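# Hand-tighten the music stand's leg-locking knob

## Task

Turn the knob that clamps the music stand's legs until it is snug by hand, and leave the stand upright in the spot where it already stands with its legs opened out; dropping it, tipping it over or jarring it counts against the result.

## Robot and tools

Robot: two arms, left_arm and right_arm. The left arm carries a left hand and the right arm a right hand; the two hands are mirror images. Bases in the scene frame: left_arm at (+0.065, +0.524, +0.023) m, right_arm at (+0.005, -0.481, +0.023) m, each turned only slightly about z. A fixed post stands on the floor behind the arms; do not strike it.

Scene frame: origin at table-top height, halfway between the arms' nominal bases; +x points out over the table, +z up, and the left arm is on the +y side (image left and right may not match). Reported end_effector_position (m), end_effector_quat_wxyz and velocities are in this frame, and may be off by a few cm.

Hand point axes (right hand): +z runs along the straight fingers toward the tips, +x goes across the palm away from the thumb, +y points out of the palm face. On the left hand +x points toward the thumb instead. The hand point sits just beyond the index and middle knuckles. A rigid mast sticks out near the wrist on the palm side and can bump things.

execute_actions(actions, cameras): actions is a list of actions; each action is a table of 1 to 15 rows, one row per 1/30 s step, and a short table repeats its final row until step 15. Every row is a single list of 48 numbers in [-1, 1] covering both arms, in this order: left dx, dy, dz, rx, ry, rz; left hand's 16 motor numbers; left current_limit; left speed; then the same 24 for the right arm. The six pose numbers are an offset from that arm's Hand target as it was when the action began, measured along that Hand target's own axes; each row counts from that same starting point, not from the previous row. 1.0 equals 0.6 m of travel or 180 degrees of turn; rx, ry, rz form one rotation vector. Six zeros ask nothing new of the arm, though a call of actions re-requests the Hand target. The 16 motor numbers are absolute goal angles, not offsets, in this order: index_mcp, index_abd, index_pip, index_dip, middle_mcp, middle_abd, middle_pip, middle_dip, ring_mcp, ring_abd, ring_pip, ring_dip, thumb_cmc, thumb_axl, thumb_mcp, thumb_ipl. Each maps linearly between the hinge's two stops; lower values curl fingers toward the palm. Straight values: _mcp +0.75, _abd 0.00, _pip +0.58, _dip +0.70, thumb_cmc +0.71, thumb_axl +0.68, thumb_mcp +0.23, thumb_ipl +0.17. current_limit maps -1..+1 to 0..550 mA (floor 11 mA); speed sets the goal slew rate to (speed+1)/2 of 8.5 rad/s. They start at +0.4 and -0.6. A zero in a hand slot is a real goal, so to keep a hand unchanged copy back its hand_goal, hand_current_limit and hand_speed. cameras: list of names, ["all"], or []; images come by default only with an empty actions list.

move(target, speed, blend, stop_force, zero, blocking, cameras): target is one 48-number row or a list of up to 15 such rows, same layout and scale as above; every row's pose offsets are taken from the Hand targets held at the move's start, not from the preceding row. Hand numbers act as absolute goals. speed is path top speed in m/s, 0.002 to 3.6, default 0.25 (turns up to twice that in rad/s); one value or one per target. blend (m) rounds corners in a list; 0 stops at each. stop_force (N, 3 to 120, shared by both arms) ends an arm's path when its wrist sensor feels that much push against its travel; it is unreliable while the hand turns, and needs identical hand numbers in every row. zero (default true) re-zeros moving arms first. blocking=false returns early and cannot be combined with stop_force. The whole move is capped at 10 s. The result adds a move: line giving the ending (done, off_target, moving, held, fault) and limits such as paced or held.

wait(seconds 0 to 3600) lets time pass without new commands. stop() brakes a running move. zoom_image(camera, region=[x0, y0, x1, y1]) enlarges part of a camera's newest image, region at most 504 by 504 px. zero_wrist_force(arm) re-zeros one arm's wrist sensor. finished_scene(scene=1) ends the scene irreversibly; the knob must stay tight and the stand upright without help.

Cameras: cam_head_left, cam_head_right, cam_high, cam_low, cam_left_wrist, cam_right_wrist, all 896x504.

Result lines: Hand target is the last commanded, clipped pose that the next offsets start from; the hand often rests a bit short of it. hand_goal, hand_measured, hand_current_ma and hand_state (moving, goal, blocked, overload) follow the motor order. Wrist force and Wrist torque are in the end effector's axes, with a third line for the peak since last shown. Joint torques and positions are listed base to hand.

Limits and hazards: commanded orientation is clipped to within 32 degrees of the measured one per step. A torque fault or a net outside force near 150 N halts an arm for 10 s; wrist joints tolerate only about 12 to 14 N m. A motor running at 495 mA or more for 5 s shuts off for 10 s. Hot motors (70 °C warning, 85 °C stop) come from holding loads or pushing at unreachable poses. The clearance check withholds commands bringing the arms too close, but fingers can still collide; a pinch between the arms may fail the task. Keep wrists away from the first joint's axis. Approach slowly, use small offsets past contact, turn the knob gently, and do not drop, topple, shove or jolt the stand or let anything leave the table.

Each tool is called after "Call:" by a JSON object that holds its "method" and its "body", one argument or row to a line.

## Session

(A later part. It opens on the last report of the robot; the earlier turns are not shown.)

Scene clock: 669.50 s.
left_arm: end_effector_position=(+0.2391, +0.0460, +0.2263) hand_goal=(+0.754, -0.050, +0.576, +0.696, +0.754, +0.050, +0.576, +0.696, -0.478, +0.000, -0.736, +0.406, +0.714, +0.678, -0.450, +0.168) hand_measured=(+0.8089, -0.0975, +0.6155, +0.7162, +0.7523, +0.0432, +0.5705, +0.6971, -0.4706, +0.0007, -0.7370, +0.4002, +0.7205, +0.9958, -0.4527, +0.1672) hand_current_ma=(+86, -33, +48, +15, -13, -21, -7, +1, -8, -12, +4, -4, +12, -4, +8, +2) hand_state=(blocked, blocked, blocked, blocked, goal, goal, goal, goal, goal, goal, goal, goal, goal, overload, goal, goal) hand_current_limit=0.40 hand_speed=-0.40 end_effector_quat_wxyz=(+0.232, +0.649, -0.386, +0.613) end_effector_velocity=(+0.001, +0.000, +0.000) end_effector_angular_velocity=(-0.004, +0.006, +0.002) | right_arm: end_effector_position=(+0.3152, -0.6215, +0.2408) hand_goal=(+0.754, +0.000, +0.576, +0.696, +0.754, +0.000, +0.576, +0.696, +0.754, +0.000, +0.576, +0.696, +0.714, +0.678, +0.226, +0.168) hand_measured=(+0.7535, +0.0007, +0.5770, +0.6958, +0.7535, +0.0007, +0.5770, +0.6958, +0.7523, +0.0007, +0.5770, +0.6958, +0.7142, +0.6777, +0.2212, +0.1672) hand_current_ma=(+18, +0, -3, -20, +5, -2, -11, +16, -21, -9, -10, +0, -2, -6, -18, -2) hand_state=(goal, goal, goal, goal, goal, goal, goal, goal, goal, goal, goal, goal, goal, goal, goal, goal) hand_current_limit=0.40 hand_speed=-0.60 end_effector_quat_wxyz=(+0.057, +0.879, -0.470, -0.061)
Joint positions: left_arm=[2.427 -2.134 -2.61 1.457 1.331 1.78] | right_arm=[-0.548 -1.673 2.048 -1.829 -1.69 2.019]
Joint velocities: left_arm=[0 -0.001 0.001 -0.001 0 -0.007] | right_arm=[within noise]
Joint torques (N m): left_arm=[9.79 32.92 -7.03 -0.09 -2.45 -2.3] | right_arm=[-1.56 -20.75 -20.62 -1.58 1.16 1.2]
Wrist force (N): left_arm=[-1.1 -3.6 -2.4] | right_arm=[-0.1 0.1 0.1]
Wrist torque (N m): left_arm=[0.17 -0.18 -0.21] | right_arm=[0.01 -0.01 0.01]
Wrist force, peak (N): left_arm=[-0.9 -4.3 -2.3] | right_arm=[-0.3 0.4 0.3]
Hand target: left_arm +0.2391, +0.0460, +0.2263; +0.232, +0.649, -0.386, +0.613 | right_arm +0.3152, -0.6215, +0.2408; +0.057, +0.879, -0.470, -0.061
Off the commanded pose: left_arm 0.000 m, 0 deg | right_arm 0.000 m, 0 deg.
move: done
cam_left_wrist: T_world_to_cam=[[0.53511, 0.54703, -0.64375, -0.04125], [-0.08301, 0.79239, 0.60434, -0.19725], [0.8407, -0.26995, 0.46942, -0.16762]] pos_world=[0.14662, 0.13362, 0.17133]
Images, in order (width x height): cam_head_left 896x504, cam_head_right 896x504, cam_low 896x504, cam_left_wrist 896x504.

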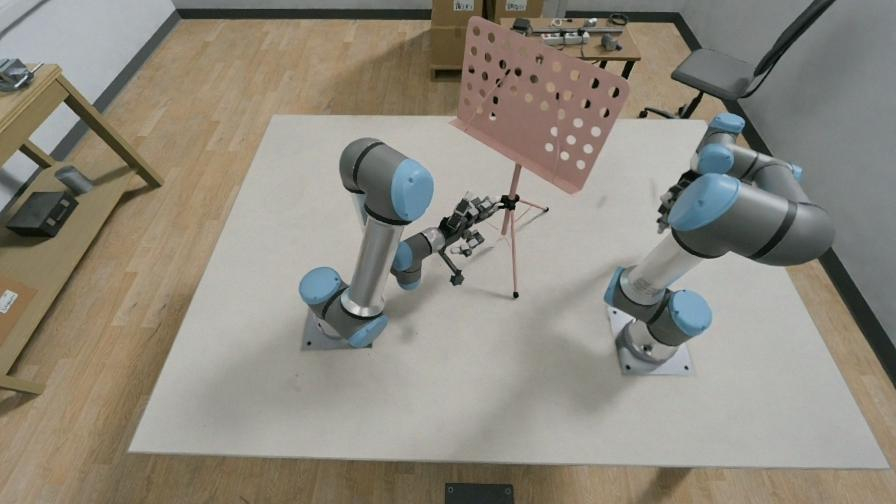

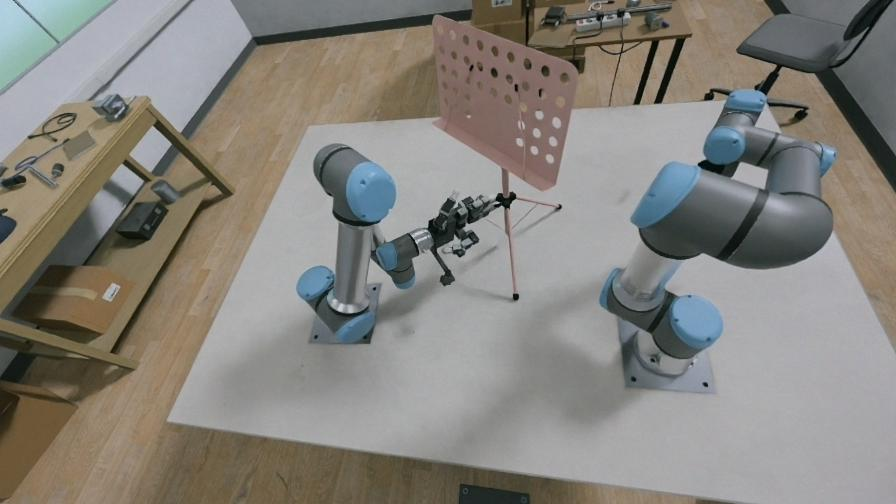

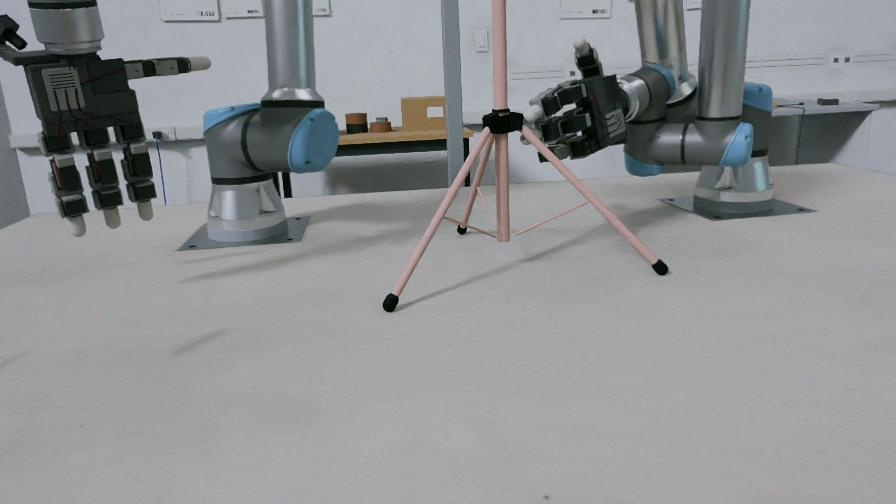

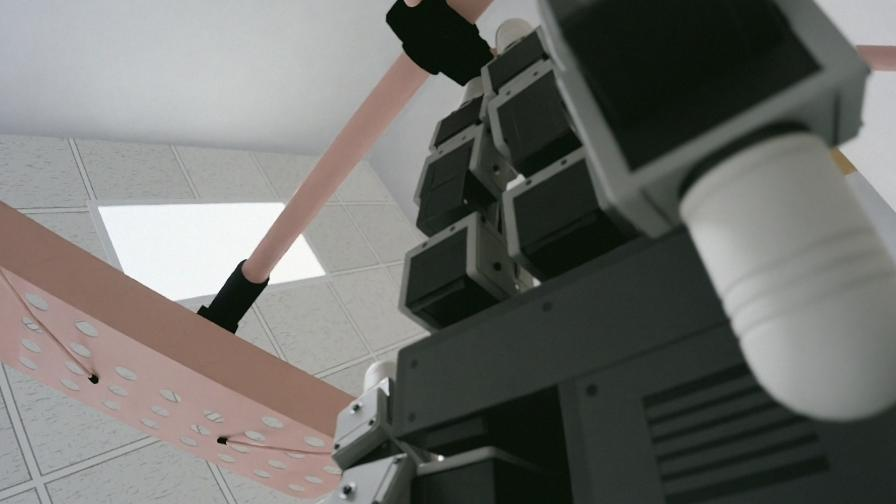

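Call:
{"method": "move", "body": {
  "target": [0, 0, -0.01,0,0,0, 0.754, -0.05, 0.576, 0.696, 0.754, 0.05, 0.576, 0.696, -0.478, 0, -0.736, 0.406, 0.714, 0.678, -0.45, 0.168, 0.4, -0.4, 0,0,0,0,0,0, 0.754, 0, 0.576, 0.696, 0.754, 0, 0.576, 0.696, 0.754, 0, 0.576, 0.696, 0.714, 0.678, 0.226, 0.168, 0.4, -0.6],
  "speed": 0.02,
  "cameras": ["cam_head_right","cam_head_left","cam_left_wrist"]
}}

Call:
{"method": "zoom_image", "body": {
  "camera": "cam_head_left",
  "region": [475, 180, 535, 230]
}}

Call:
{"method": "zoom_image", "body": {
  "camera": "cam_left_wrist",
  "region": [440, 0, 560, 100]
}}

Scene clock: 698.23 s.
left_arm: end_effector_position=(+0.2353, +0.0508, +0.2272) hand_goal=(+0.754, -0.050, +0.576, +0.696, +0.754, +0.050, +0.576, +0.696, -0.478, +0.000, -0.736, +0.406, +0.714, +0.678, -0.450, +0.168) hand_measured=(+0.7559, -0.0784, +0.5795, +0.7034, +0.7523, +0.0432, +0.5705, +0.6971, -0.4706, -0.0008, -0.7357, +0.4002, +0.7192, +0.9958, -0.4537, +0.1662) hand_current_ma=(+0, -15, +8, +4, -11, -20, -4, -11, -16, -8, -3, -17, +0, -9, -1, +0) hand_state=(goal, blocked, goal, goal, goal, goal, goal, goal, goal, goal, goal, goal, goal, overload, goal, goal) hand_current_limit=0.40 hand_speed=-0.40 end_effector_quat_wxyz=(+0.232, +0.649, -0.386, +0.613) | right_arm: end_effector_position=(+0.3152, -0.6215, +0.2408) hand_goal=(+0.754, +0.000, +0.576, +0.696, +0.754, +0.000, +0.576, +0.696, +0.754, +0.000, +0.576, +0.696, +0.714, +0.678, +0.226, +0.168) hand_measured=(+0.7535, +0.0007, +0.5770, +0.6958, +0.7535, -0.0008, +0.5770, +0.6958, +0.7535, +0.0007, +0.5770, +0.6958, +0.7142, +0.6777, +0.2212, +0.1681) hand_current_ma=(-1, -5, +5, +1, +14, -20, -3, -3, -11, +7, -21, +5, -2, -9, +2, -3) hand_state=(goal, goal, goal, goal, goal, goal, goal, goal, goal, goal, goal, goal, goal, goal, goal, goal) hand_current_limit=0.40 hand_speed=-0.60 end_effector_quat_wxyz=(+0.057, +0.879, -0.470, -0.061)
Joint positions: left_arm=[2.434 -2.131 -2.627 1.471 1.324 1.781] | right_arm=[-0.548 -1.673 2.048 -1.829 -1.69 2.019]
Joint torques (N m): left_arm=[0.75 27.03 10.77 -0.45 0.36 2.3] | right_arm=[-0.82 -20.87 -19.5 -1.49 1.01 1.36]
Wrist force (N): left_arm=[0.4 -1.5 -1.5] | right_arm=[-0.1 0.2 0.0]
Wrist torque (N m): left_arm=[0.03 -0.19 -0.07] | right_arm=[0.03 0.01 0.01]
Wrist force, peak (N): left_arm=[-1.3 -3.8 -2.4] | right_arm=[-0.4 0.6 0.1]
Hand target: left_arm +0.2354, +0.0507, +0.2272; +0.232, +0.649, -0.386, +0.613 | right_arm +0.3152, -0.6215, +0.2408; +0.057, +0.879, -0.470, -0.061
Off the commanded pose: left_arm 0.000 m, 0 deg | right_arm 0.000 m, 0 deg.
move: done
cam_left_wrist: T_world_to_cam=[[0.53504, 0.54683, -0.64398, -0.04113], [-0.08291, 0.79257, 0.60412, -0.20184], [0.84075, -0.26984, 0.46939, -0.16359]] pos_world=[0.14282, 0.13832, 0.17223]
Images, in order (width x height): cam_head_left 896x504, cam_head_right 896x504, cam_left_wrist 896x504.

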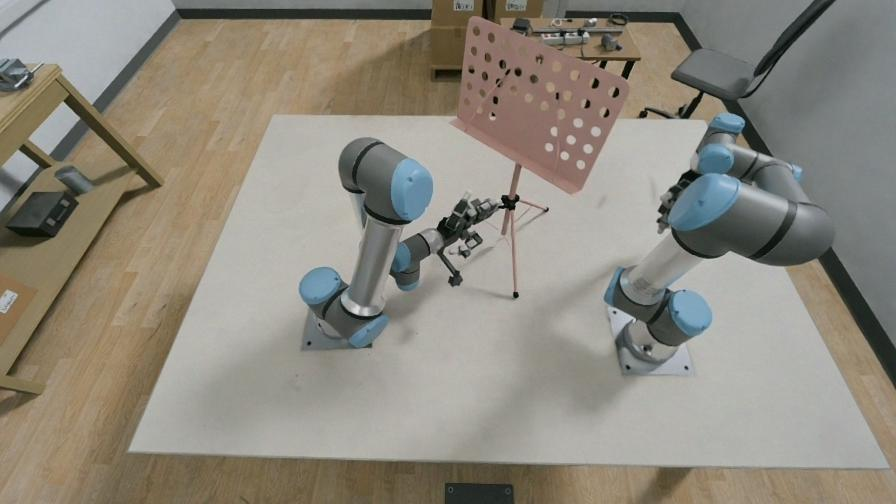

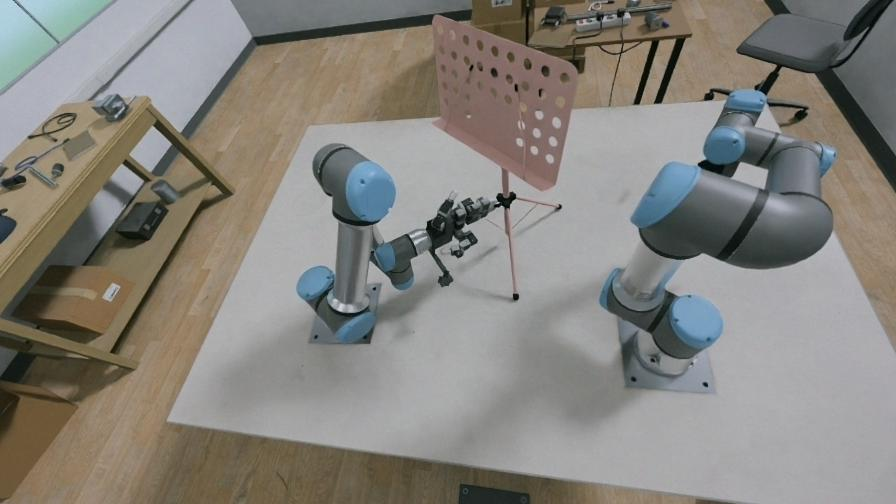

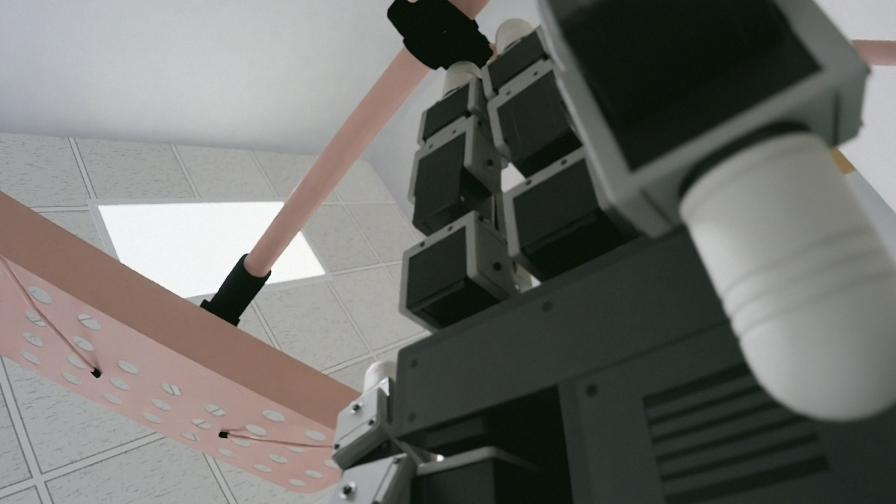

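Scaled by 8.400 from the camera's image (finer frame: 1280x720).

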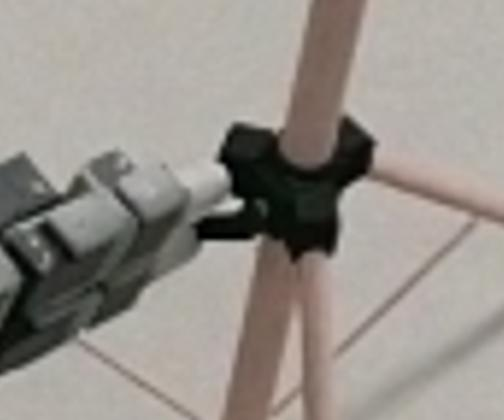

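Scaled by 4.200 from the camera's image (finer frame: 1280x720).

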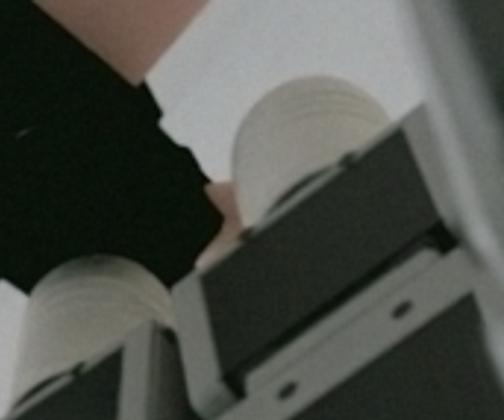

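Call:
{"method": "move", "body": {
  "target": [
    [-0.0326,-0.0047,0.002,0,0,0.0833, 0.754, -0.05, 0.576, 0.696, 0.754, 0.05, 0.576, 0.696, -0.478, 0, -0.736, 0.406, 0.714, 0.678, -0.45, 0.168, 0.4, -0.4, 0,0,0,0,0,0, 0.754, 0, 0.576, 0.696, 0.754, 0, 0.576, 0.696, 0.754, 0, 0.576, 0.696, 0.714, 0.678, 0.226, 0.168, 0.4, -0.6],
    [-0.0629,-0.0177,0.003,0,0,0.1667, 0.754, -0.05, 0.576, 0.696, 0.754, 0.05, 0.576, 0.696, -0.478, 0, -0.736, 0.406, 0.714, 0.678, -0.45, 0.168, 0.4, -0.4, 0,0,0,0,0,0, 0.754, 0, 0.576, 0.696, 0.754, 0, 0.576, 0.696, 0.754, 0, 0.576, 0.696, 0.714, 0.678, 0.226, 0.168, 0.4, -0.6]
  ],
  "speed": 0.04,
  "blend": 0.005,
  "cameras": ["cam_left_wrist","cam_head_left","cam_head_right","cam_low"]
}}

Call:
{"method": "zoom_image", "body": {
  "camera": "cam_left_wrist",
  "region": [440, 0, 560, 100]
}}

Call:
{"method": "zoom_image", "body": {
  "camera": "cam_head_right",
  "region": [470, 180, 530, 230]
}}

Call:
{"method": "zoom_image", "body": {
  "camera": "cam_head_left",
  "region": [475, 180, 535, 230]
}}

Scene clock: 717.80 s.
left_arm: end_effector_position=(+0.2467, +0.0638, +0.1919) hand_goal=(+0.754, -0.050, +0.576, +0.696, +0.754, +0.050, +0.576, +0.696, -0.478, +0.000, -0.736, +0.406, +0.714, +0.678, -0.450, +0.168) hand_measured=(+0.7619, -0.0667, +0.5834, +0.7022, +0.7474, +0.0432, +0.5693, +0.6958, -0.4706, +0.0007, -0.7357, +0.4002, +0.7129, +0.9958, -0.4537, +0.1662) hand_current_ma=(-2, -12, +10, -16, -15, -12, -15, -9, +11, -7, +2, -10, -4, -7, -3, -5) hand_state=(goal, goal, goal, goal, goal, goal, goal, goal, goal, goal, goal, goal, goal, overload, goal, goal) hand_current_limit=0.40 hand_speed=-0.40 end_effector_quat_wxyz=(+0.065, +0.527, -0.541, +0.652) end_effector_velocity=(+0.000, +0.000, +0.001) end_effector_angular_velocity=(-0.006, +0.007, +0.001) | right_arm: end_effector_position=(+0.3152, -0.6215, +0.2408) hand_goal=(+0.754, +0.000, +0.576, +0.696, +0.754, +0.000, +0.576, +0.696, +0.754, +0.000, +0.576, +0.696, +0.714, +0.678, +0.226, +0.168) hand_measured=(+0.7535, -0.0008, +0.5770, +0.6958, +0.7535, -0.0008, +0.5770, +0.6958, +0.7535, -0.0008, +0.5770, +0.6971, +0.7142, +0.6767, +0.2212, +0.1681) hand_current_ma=(+4, -3, +8, -2, +14, +2, -2, +10, -22, +4, -11, -9, -3, -22, -1, -5) hand_state=(goal, goal, goal, goal, goal, goal, goal, goal, goal, goal, goal, goal, goal, goal, goal, goal) hand_current_limit=0.40 hand_speed=-0.60 end_effector_quat_wxyz=(+0.057, +0.879, -0.470, -0.061)
Joint positions: left_arm=[2.469 -2.087 -2.629 1.427 1.289 2.31] | right_arm=[-0.548 -1.673 2.048 -1.829 -1.69 2.019]
Joint velocities: left_arm=[0 -0.001 0 0.001 -0.001 -0.009] | right_arm=[within noise]
Joint torques (N m): left_arm=[12.95 29.25 12.84 -0.01 -2.2 -2.26] | right_arm=[-0.78 -20.64 -19.68 -1.57 1.38 1.36]
Wrist force (N): left_arm=[0.8 -1.1 -2.2] | right_arm=[0.1 0.2 0.2]
Wrist torque (N m): left_arm=[0.23 -0.23 -0.06] | right_arm=[0.01 -0.02 0.02]
Wrist force, peak (N): left_arm=[1.1 -1.3 -2.3] | right_arm=[-0.3 0.4 0.4]
Hand target: left_arm +0.2467, +0.0638, +0.1919; +0.065, +0.528, -0.541, +0.652 | right_arm +0.3152, -0.6215, +0.2408; +0.057, +0.879, -0.470, -0.061
Off the commanded pose: left_arm 0.000 m, 0 deg | right_arm 0.000 m, 0 deg.
move: done
cam_left_wrist: T_world_to_cam=[[0.75093, 0.635, -0.18135, -0.22472], [-0.31191, 0.58309, 0.75014, -0.14811], [0.58208, -0.50674, 0.63592, -0.10619]] pos_world=[0.18437, 0.17525, 0.13788]
Images, in order (width x height): cam_head_left 896x504, cam_head_right 896x504, cam_low 896x504, cam_left_wrist 896x504.

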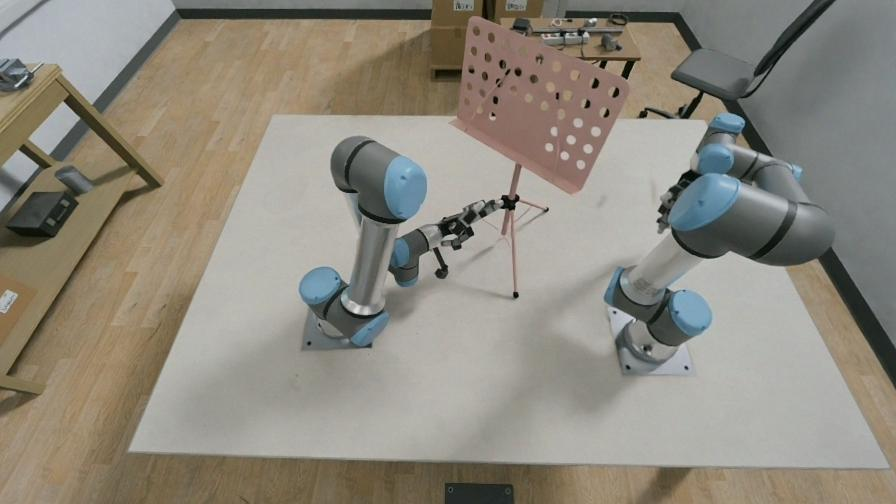

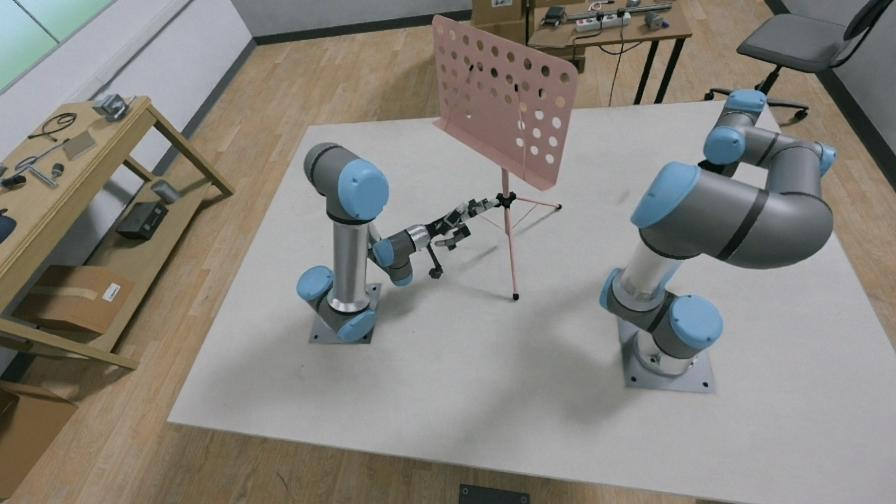

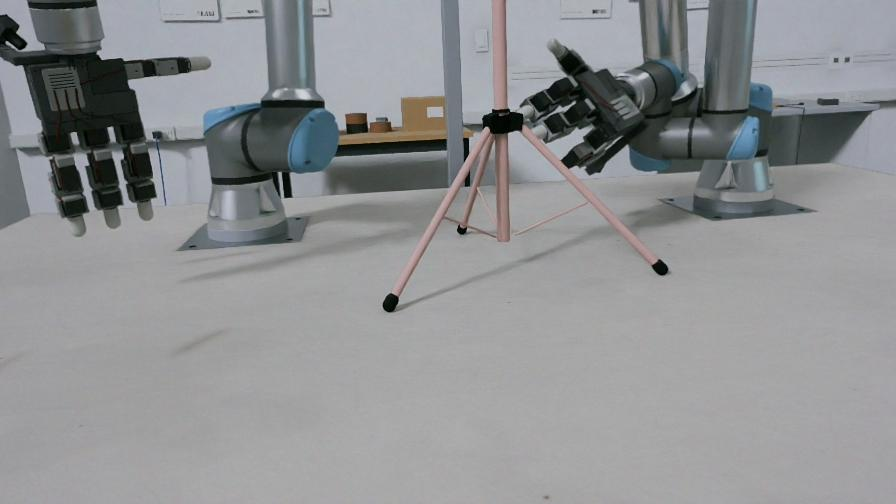

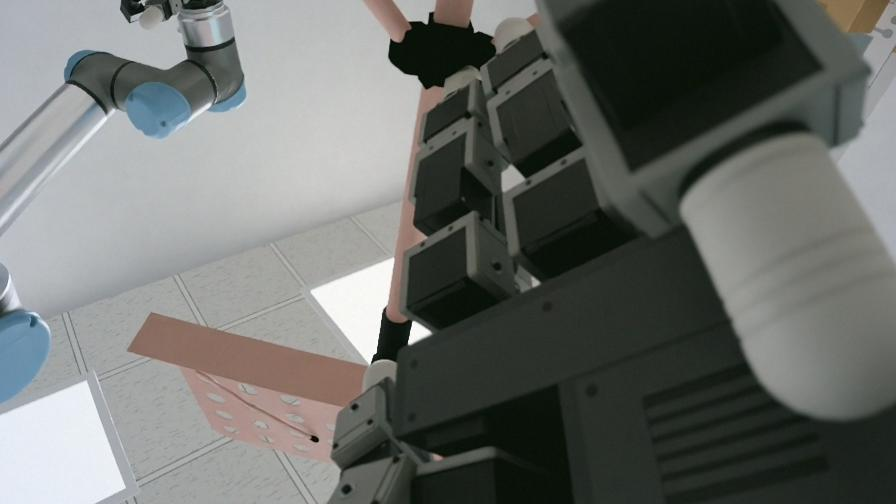

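Scaled by 4.200 from the camera's image (finer frame: 1280x720).

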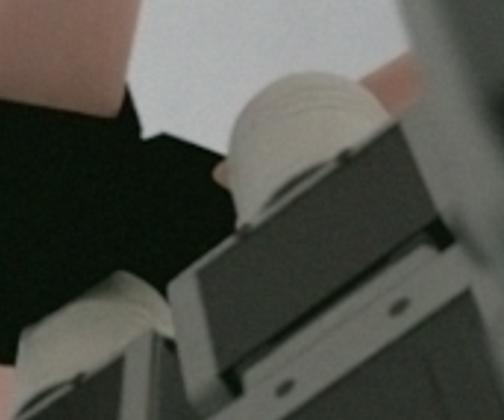

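Scaled by 8.400 from the camera's image (finer frame: 1280x720).

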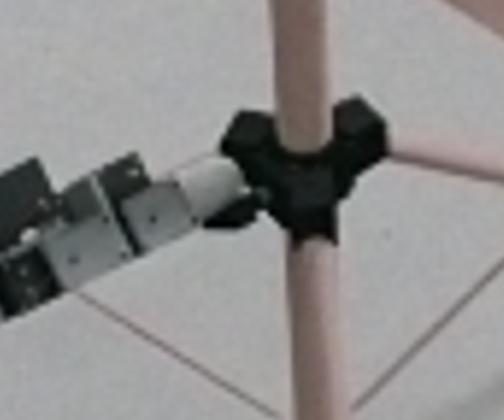

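Scaled by 8.400 from the camera's image (finer frame: 1280x720).

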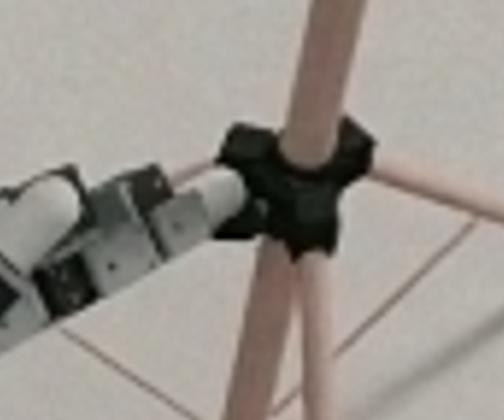

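Call:
{"method": "move", "body": {
  "target": [
    [-0.0326,-0.0047,0,0,0,0.0833, 0.754, -0.05, 0.576, 0.696, 0.754, 0.05, 0.576, 0.696, -0.478, 0, -0.736, 0.406, 0.714, 0.678, -0.45, 0.168, 0.4, -0.4, 0,0,0,0,0,0, 0.754, 0, 0.576, 0.696, 0.754, 0, 0.576, 0.696, 0.754, 0, 0.576, 0.696, 0.714, 0.678, 0.226, 0.168, 0.4, -0.6],
    [-0.0629,-0.0177,0,0,0,0.1667, 0.754, -0.05, 0.576, 0.696, 0.754, 0.05, 0.576, 0.696, -0.478, 0, -0.736, 0.406, 0.714, 0.678, -0.45, 0.168, 0.4, -0.4, 0,0,0,0,0,0, 0.754, 0, 0.576, 0.696, 0.754, 0, 0.576, 0.696, 0.754, 0, 0.576, 0.696, 0.714, 0.678, 0.226, 0.168, 0.4, -0.6],
    [-0.0887,-0.0381,0,0,0,0.25, 0.754, -0.05, 0.576, 0.696, 0.754, 0.05, 0.576, 0.696, -0.478, 0, -0.736, 0.406, 0.714, 0.678, -0.45, 0.168, 0.4, -0.4, 0,0,0,0,0,0, 0.754, 0, 0.576, 0.696, 0.754, 0, 0.576, 0.696, 0.754, 0, 0.576, 0.696, 0.714, 0.678, 0.226, 0.168, 0.4, -0.6]
  ],
  "speed": 0.04,
  "blend": 0.005,
  "cameras": ["cam_left_wrist","cam_head_left","cam_head_right","cam_low"]
}}

Call:
{"method": "zoom_image", "body": {
  "camera": "cam_left_wrist",
  "region": [440, 0, 560, 100]
}}

Call:
{"method": "zoom_image", "body": {
  "camera": "cam_head_right",
  "region": [470, 180, 530, 230]
}}

Call:
{"method": "zoom_image", "body": {
  "camera": "cam_head_left",
  "region": [475, 180, 535, 230]
}}

Scene clock: 738.20 s.
left_arm: end_effector_position=(+0.2848, +0.0989, +0.1661) hand_goal=(+0.754, -0.050, +0.576, +0.696, +0.754, +0.050, +0.576, +0.696, -0.478, +0.000, -0.736, +0.406, +0.714, +0.678, -0.450, +0.168) hand_measured=(+0.8162, -0.0667, +0.6244, +0.7213, +0.7402, +0.0446, +0.5705, +0.6907, -0.4706, +0.0007, -0.7357, +0.4015, +0.7079, +0.2017, -0.4537, +0.1672) hand_current_ma=(+106, -13, +68, +19, -21, -8, -3, -6, +3, -12, +0, -15, -2, -17, -3, +2) hand_state=(blocked, goal, blocked, blocked, goal, goal, goal, goal, goal, goal, goal, goal, goal, overload, goal, goal) hand_current_limit=0.40 hand_speed=-0.40 end_effector_quat_wxyz=(+0.189, -0.280, +0.701, -0.627) | right_arm: end_effector_position=(+0.3152, -0.6215, +0.2408) hand_goal=(+0.754, +0.000, +0.576, +0.696, +0.754, +0.000, +0.576, +0.696, +0.754, +0.000, +0.576, +0.696, +0.714, +0.678, +0.226, +0.168) hand_measured=(+0.7535, +0.0007, +0.5770, +0.6958, +0.7523, -0.0008, +0.5770, +0.6958, +0.7535, +0.0007, +0.5770, +0.6958, +0.7142, +0.6777, +0.2212, +0.1672) hand_current_ma=(-1, +3, +5, +5, +11, -15, +6, +0, -8, +12, -2, -7, -8, -14, -5, -24) hand_state=(goal, goal, goal, goal, goal, goal, goal, goal, goal, goal, goal, goal, goal, goal, goal, goal) hand_current_limit=0.40 hand_speed=-0.60 end_effector_quat_wxyz=(+0.057, +0.879, -0.470, -0.061)
Joint positions: left_arm=[2.474 -1.996 -2.626 1.332 1.284 3.096] | right_arm=[-0.548 -1.673 2.048 -1.829 -1.69 2.019]
Joint torques (N m): left_arm=[-6.66 23.68 12.17 0.8 0.05 -2.2] | right_arm=[-1.13 -20.4 -18.47 -1.42 1.4 1.59]
Wrist force (N): left_arm=[0.4 -2.2 -0.3] | right_arm=[-0.2 0.3 0.1]
Wrist torque (N m): left_arm=[0.22 -0.29 -0.14] | right_arm=[0.04 0.01 0.01]
Wrist force, peak (N): left_arm=[1.7 -1.7 -2.4] | right_arm=[-0.5 0.3 0.2]
Hand target: left_arm +0.2848, +0.0989, +0.1661; +0.189, -0.280, +0.701, -0.627 | right_arm +0.3152, -0.6215, +0.2408; +0.057, +0.879, -0.470, -0.061
Off the commanded pose: left_arm 0.000 m, 0 deg | right_arm 0.000 m, 0 deg.
move: done
cam_left_wrist: T_world_to_cam=[[0.69339, 0.45387, 0.55966, -0.3691], [-0.70819, 0.28589, 0.64555, 0.02231], [0.133, -0.84396, 0.51966, 0.08641]] pos_world=[0.26024, 0.23407, 0.14726]
Images, in order (width x height): cam_head_left 896x504, cam_head_right 896x504, cam_low 896x504, cam_left_wrist 896x504.

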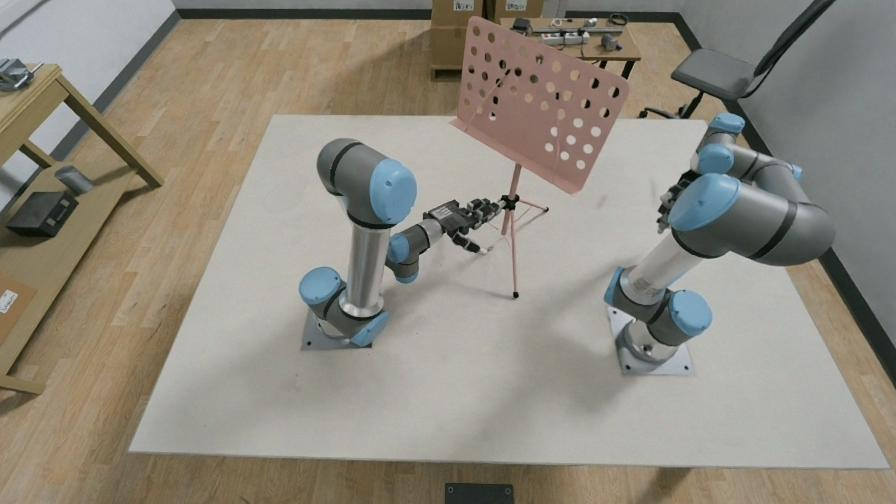

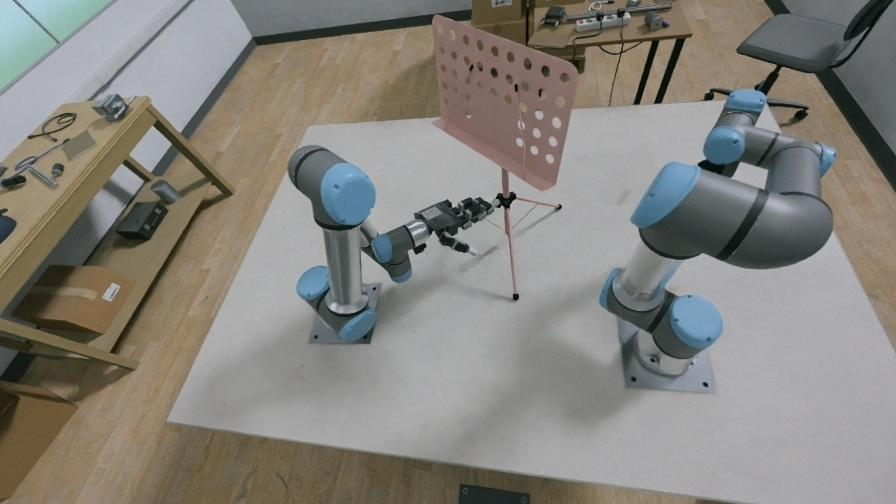

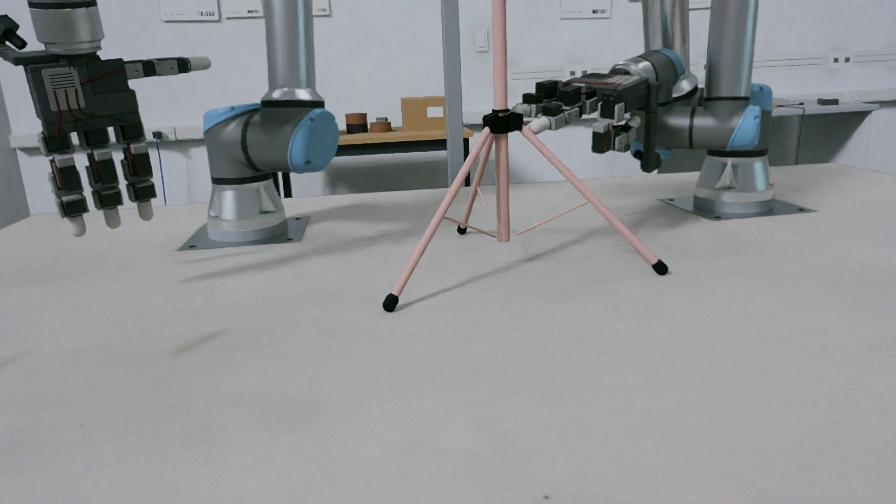

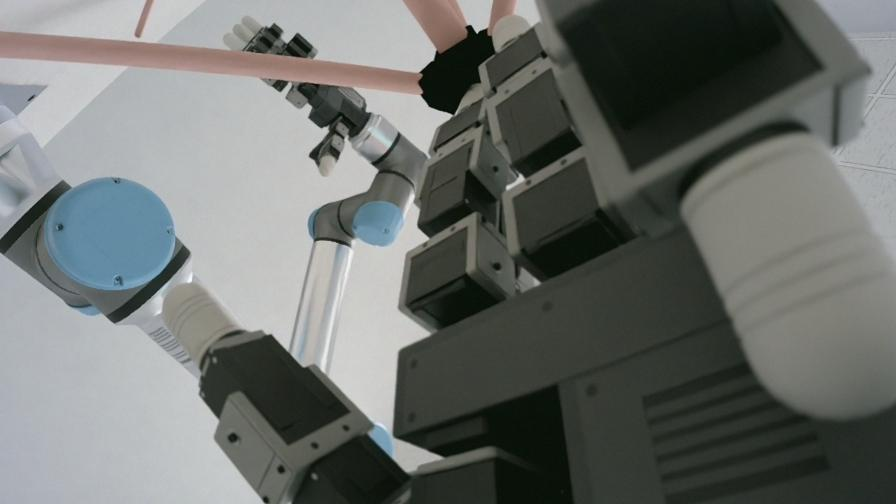

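Scaled by 4.200 from the camera's image (finer frame: 1280x720).

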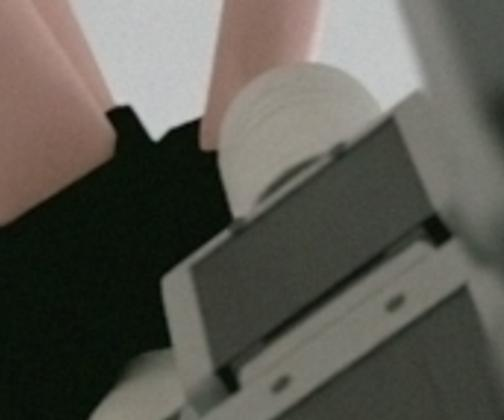

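Scaled by 8.400 from the camera's image (finer frame: 1280x720).

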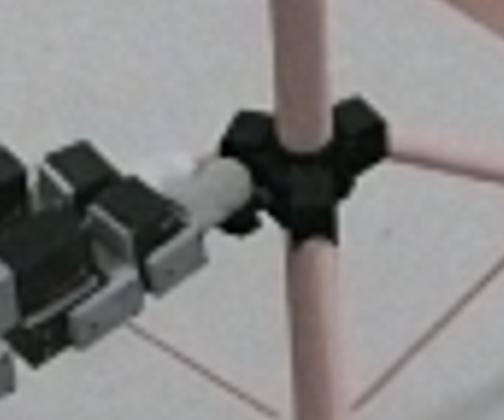

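Scaled by 8.400 from the camera's image (finer frame: 1280x720).

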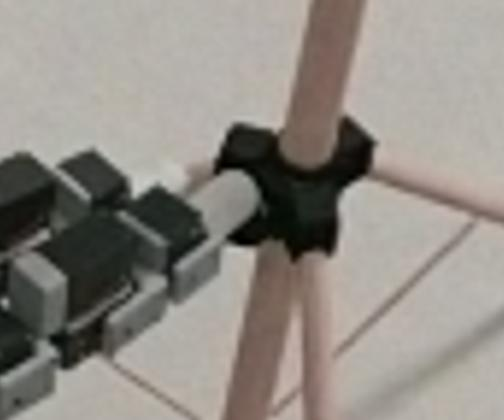

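Call:
{"method": "move", "body": {
  "target": [0, 0, -0.0067,0,0,0, 0.754, -0.05, 0.576, 0.696, 0.754, 0.05, 0.576, 0.696, -0.478, 0, -0.736, 0.406, 0.714, 0.678, -0.45, 0.168, 0.4, -0.4, 0,0,0,0,0,0, 0.754, 0, 0.576, 0.696, 0.754, 0, 0.576, 0.696, 0.754, 0, 0.576, 0.696, 0.714, 0.678, 0.226, 0.168, 0.4, -0.6],
  "speed": 0.02,
  "cameras": ["cam_head_right","cam_head_left","cam_left_wrist","cam_high"]
}}

Call:
{"method": "zoom_image", "body": {
  "camera": "cam_head_left",
  "region": [475, 180, 535, 230]
}}

Call:
{"method": "zoom_image", "body": {
  "camera": "cam_head_right",
  "region": [470, 180, 530, 230]
}}

Call:
{"method": "zoom_image", "body": {
  "camera": "cam_high",
  "region": [390, 210, 450, 260]
}}

Scene clock: 749.40 s.
left_arm: end_effector_position=(+0.2823, +0.1021, +0.1667) hand_goal=(+0.754, -0.050, +0.576, +0.696, +0.754, +0.050, +0.576, +0.696, -0.478, +0.000, -0.736, +0.406, +0.714, +0.678, -0.450, +0.168) hand_measured=(+0.8114, -0.0667, +0.6244, +0.7213, +0.7414, +0.0432, +0.5705, +0.6894, -0.4706, +0.0007, -0.7370, +0.4066, +0.7079, +0.1680, -0.4537, +0.1662) hand_current_ma=(+100, -18, +73, +22, -21, -16, -14, -7, +1, -10, -3, -6, +2, -11, -4, +1) hand_state=(blocked, goal, blocked, blocked, goal, goal, goal, goal, goal, goal, goal, goal, goal, overload, goal, goal) hand_current_limit=0.40 hand_speed=-0.40 end_effector_quat_wxyz=(+0.189, -0.280, +0.701, -0.627) | right_arm: end_effector_position=(+0.3152, -0.6215, +0.2408) hand_goal=(+0.754, +0.000, +0.576, +0.696, +0.754, +0.000, +0.576, +0.696, +0.754, +0.000, +0.576, +0.696, +0.714, +0.678, +0.226, +0.168) hand_measured=(+0.7523, +0.0007, +0.5770, +0.6958, +0.7535, +0.0007, +0.5770, +0.6958, +0.7535, -0.0008, +0.5770, +0.6958, +0.7142, +0.6777, +0.2212, +0.1681) hand_current_ma=(+8, -5, +16, -3, +13, -14, -16, +13, -8, +22, -8, -6, -11, -20, -25, -16) hand_state=(goal, goal, goal, goal, goal, goal, goal, goal, goal, goal, goal, goal, goal, goal, goal, goal) hand_current_limit=0.40 hand_speed=-0.60 end_effector_quat_wxyz=(+0.057, +0.879, -0.470, -0.061)
Joint positions: left_arm=[2.48 -1.991 -2.637 1.34 1.279 3.097] | right_arm=[-0.548 -1.673 2.048 -1.829 -1.69 2.019]
Joint torques (N m): left_arm=[-7.82 17.98 14.35 -0.54 0.79 2.53] | right_arm=[-0.94 -22.39 -18.68 -1.62 1.74 1.74]
Wrist force (N): left_arm=[0.7 -0.1 -1.2] | right_arm=[0.0 0.1 0.0]
Wrist torque (N m): left_arm=[0.37 -0.28 -0.12] | right_arm=[0.03 -0.01 0.01]
Wrist force, peak (N): left_arm=[0.5 -2.6 -0.4] | right_arm=[-0.3 0.4 0.3]
Hand target: left_arm +0.2823, +0.1020, +0.1667; +0.189, -0.280, +0.701, -0.627 | right_arm +0.3152, -0.6215, +0.2408; +0.057, +0.879, -0.470, -0.061
Off the commanded pose: left_arm 0.000 m, 0 deg | right_arm 0.000 m, 0 deg.
move: done
cam_left_wrist: T_world_to_cam=[[0.69327, 0.454, 0.55969, -0.36916], [-0.70829, 0.28591, 0.64543, 0.01928], [0.133, -0.84388, 0.51978, 0.08909]] pos_world=[0.25774, 0.23727, 0.14786]
Images, in order (width x height): cam_head_left 896x504, cam_head_right 896x504, cam_high 896x504, cam_left_wrist 896x504.

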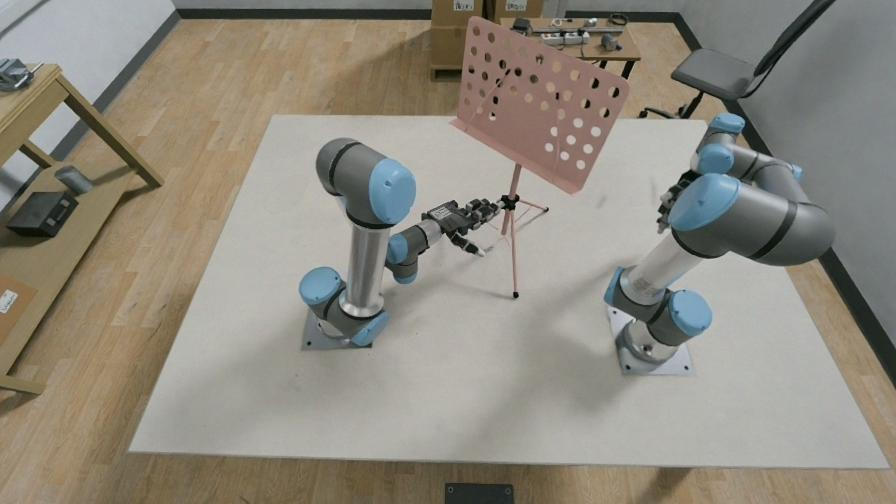

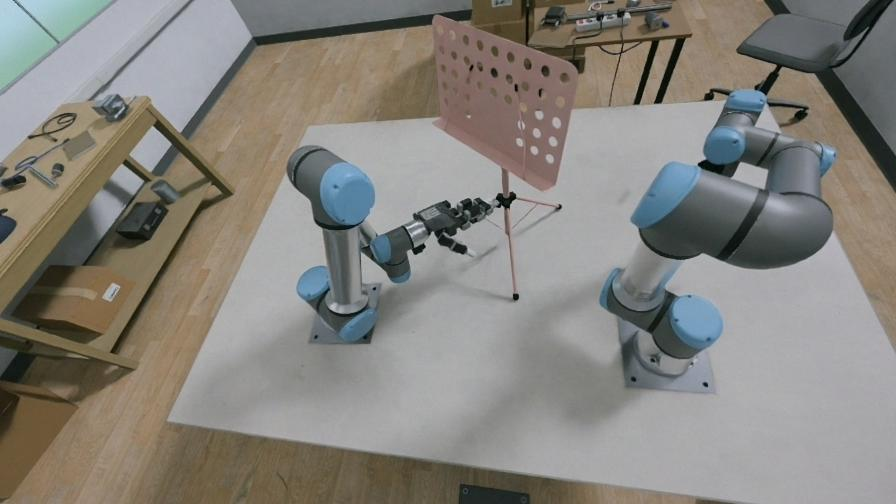

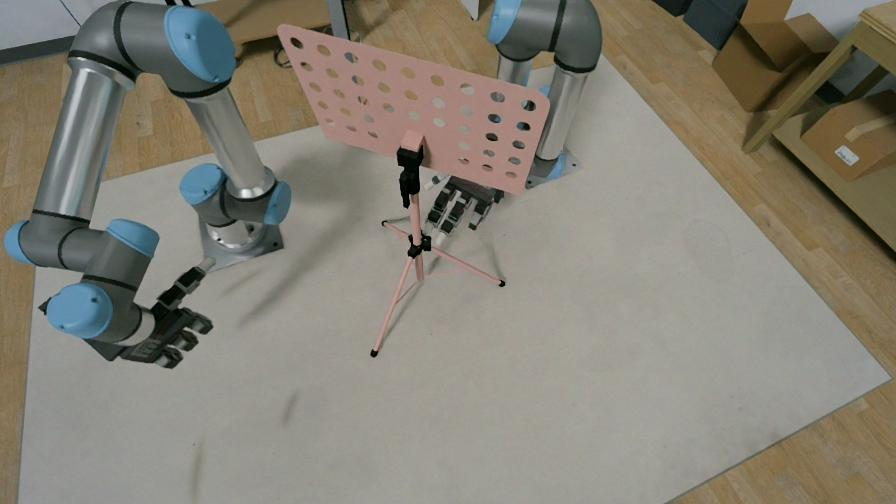

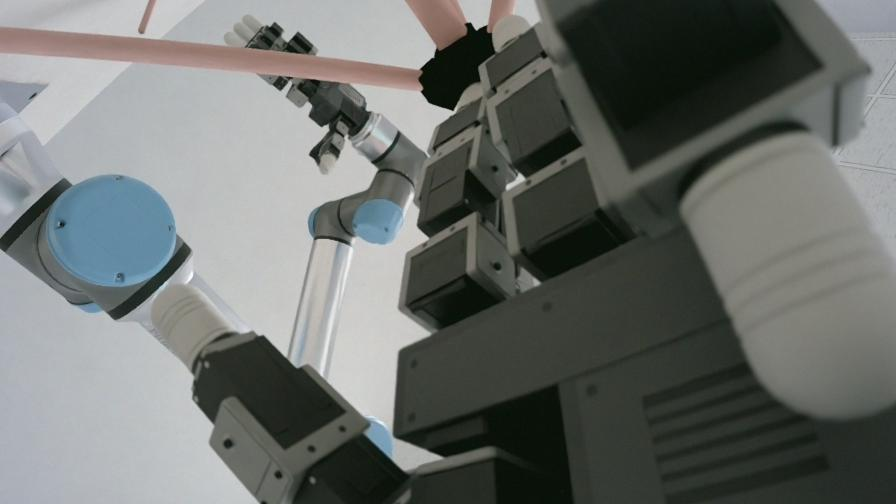

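Scaled by 8.400 from the camera's image (finer frame: 1280x720).

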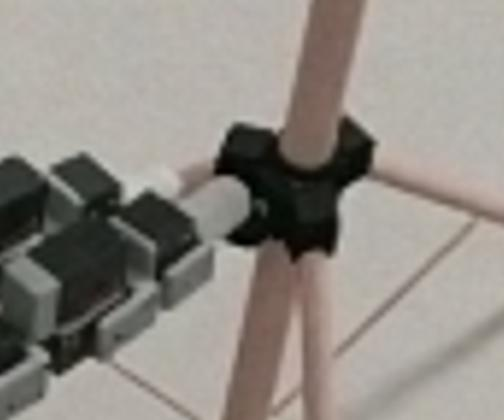

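Scaled by 8.400 from the camera's image (finer frame: 1280x720).

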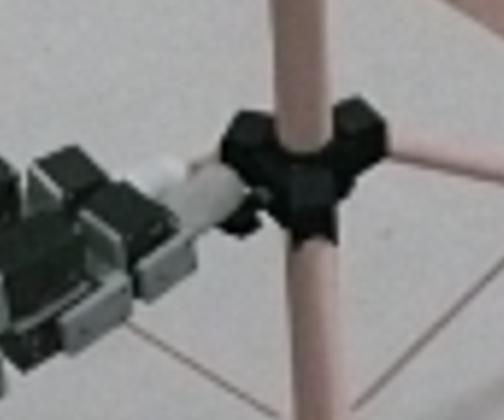

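Scaled by 8.400 from the camera's image (finer frame: 1280x720).

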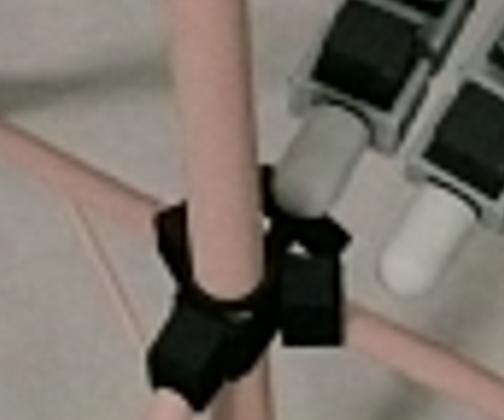

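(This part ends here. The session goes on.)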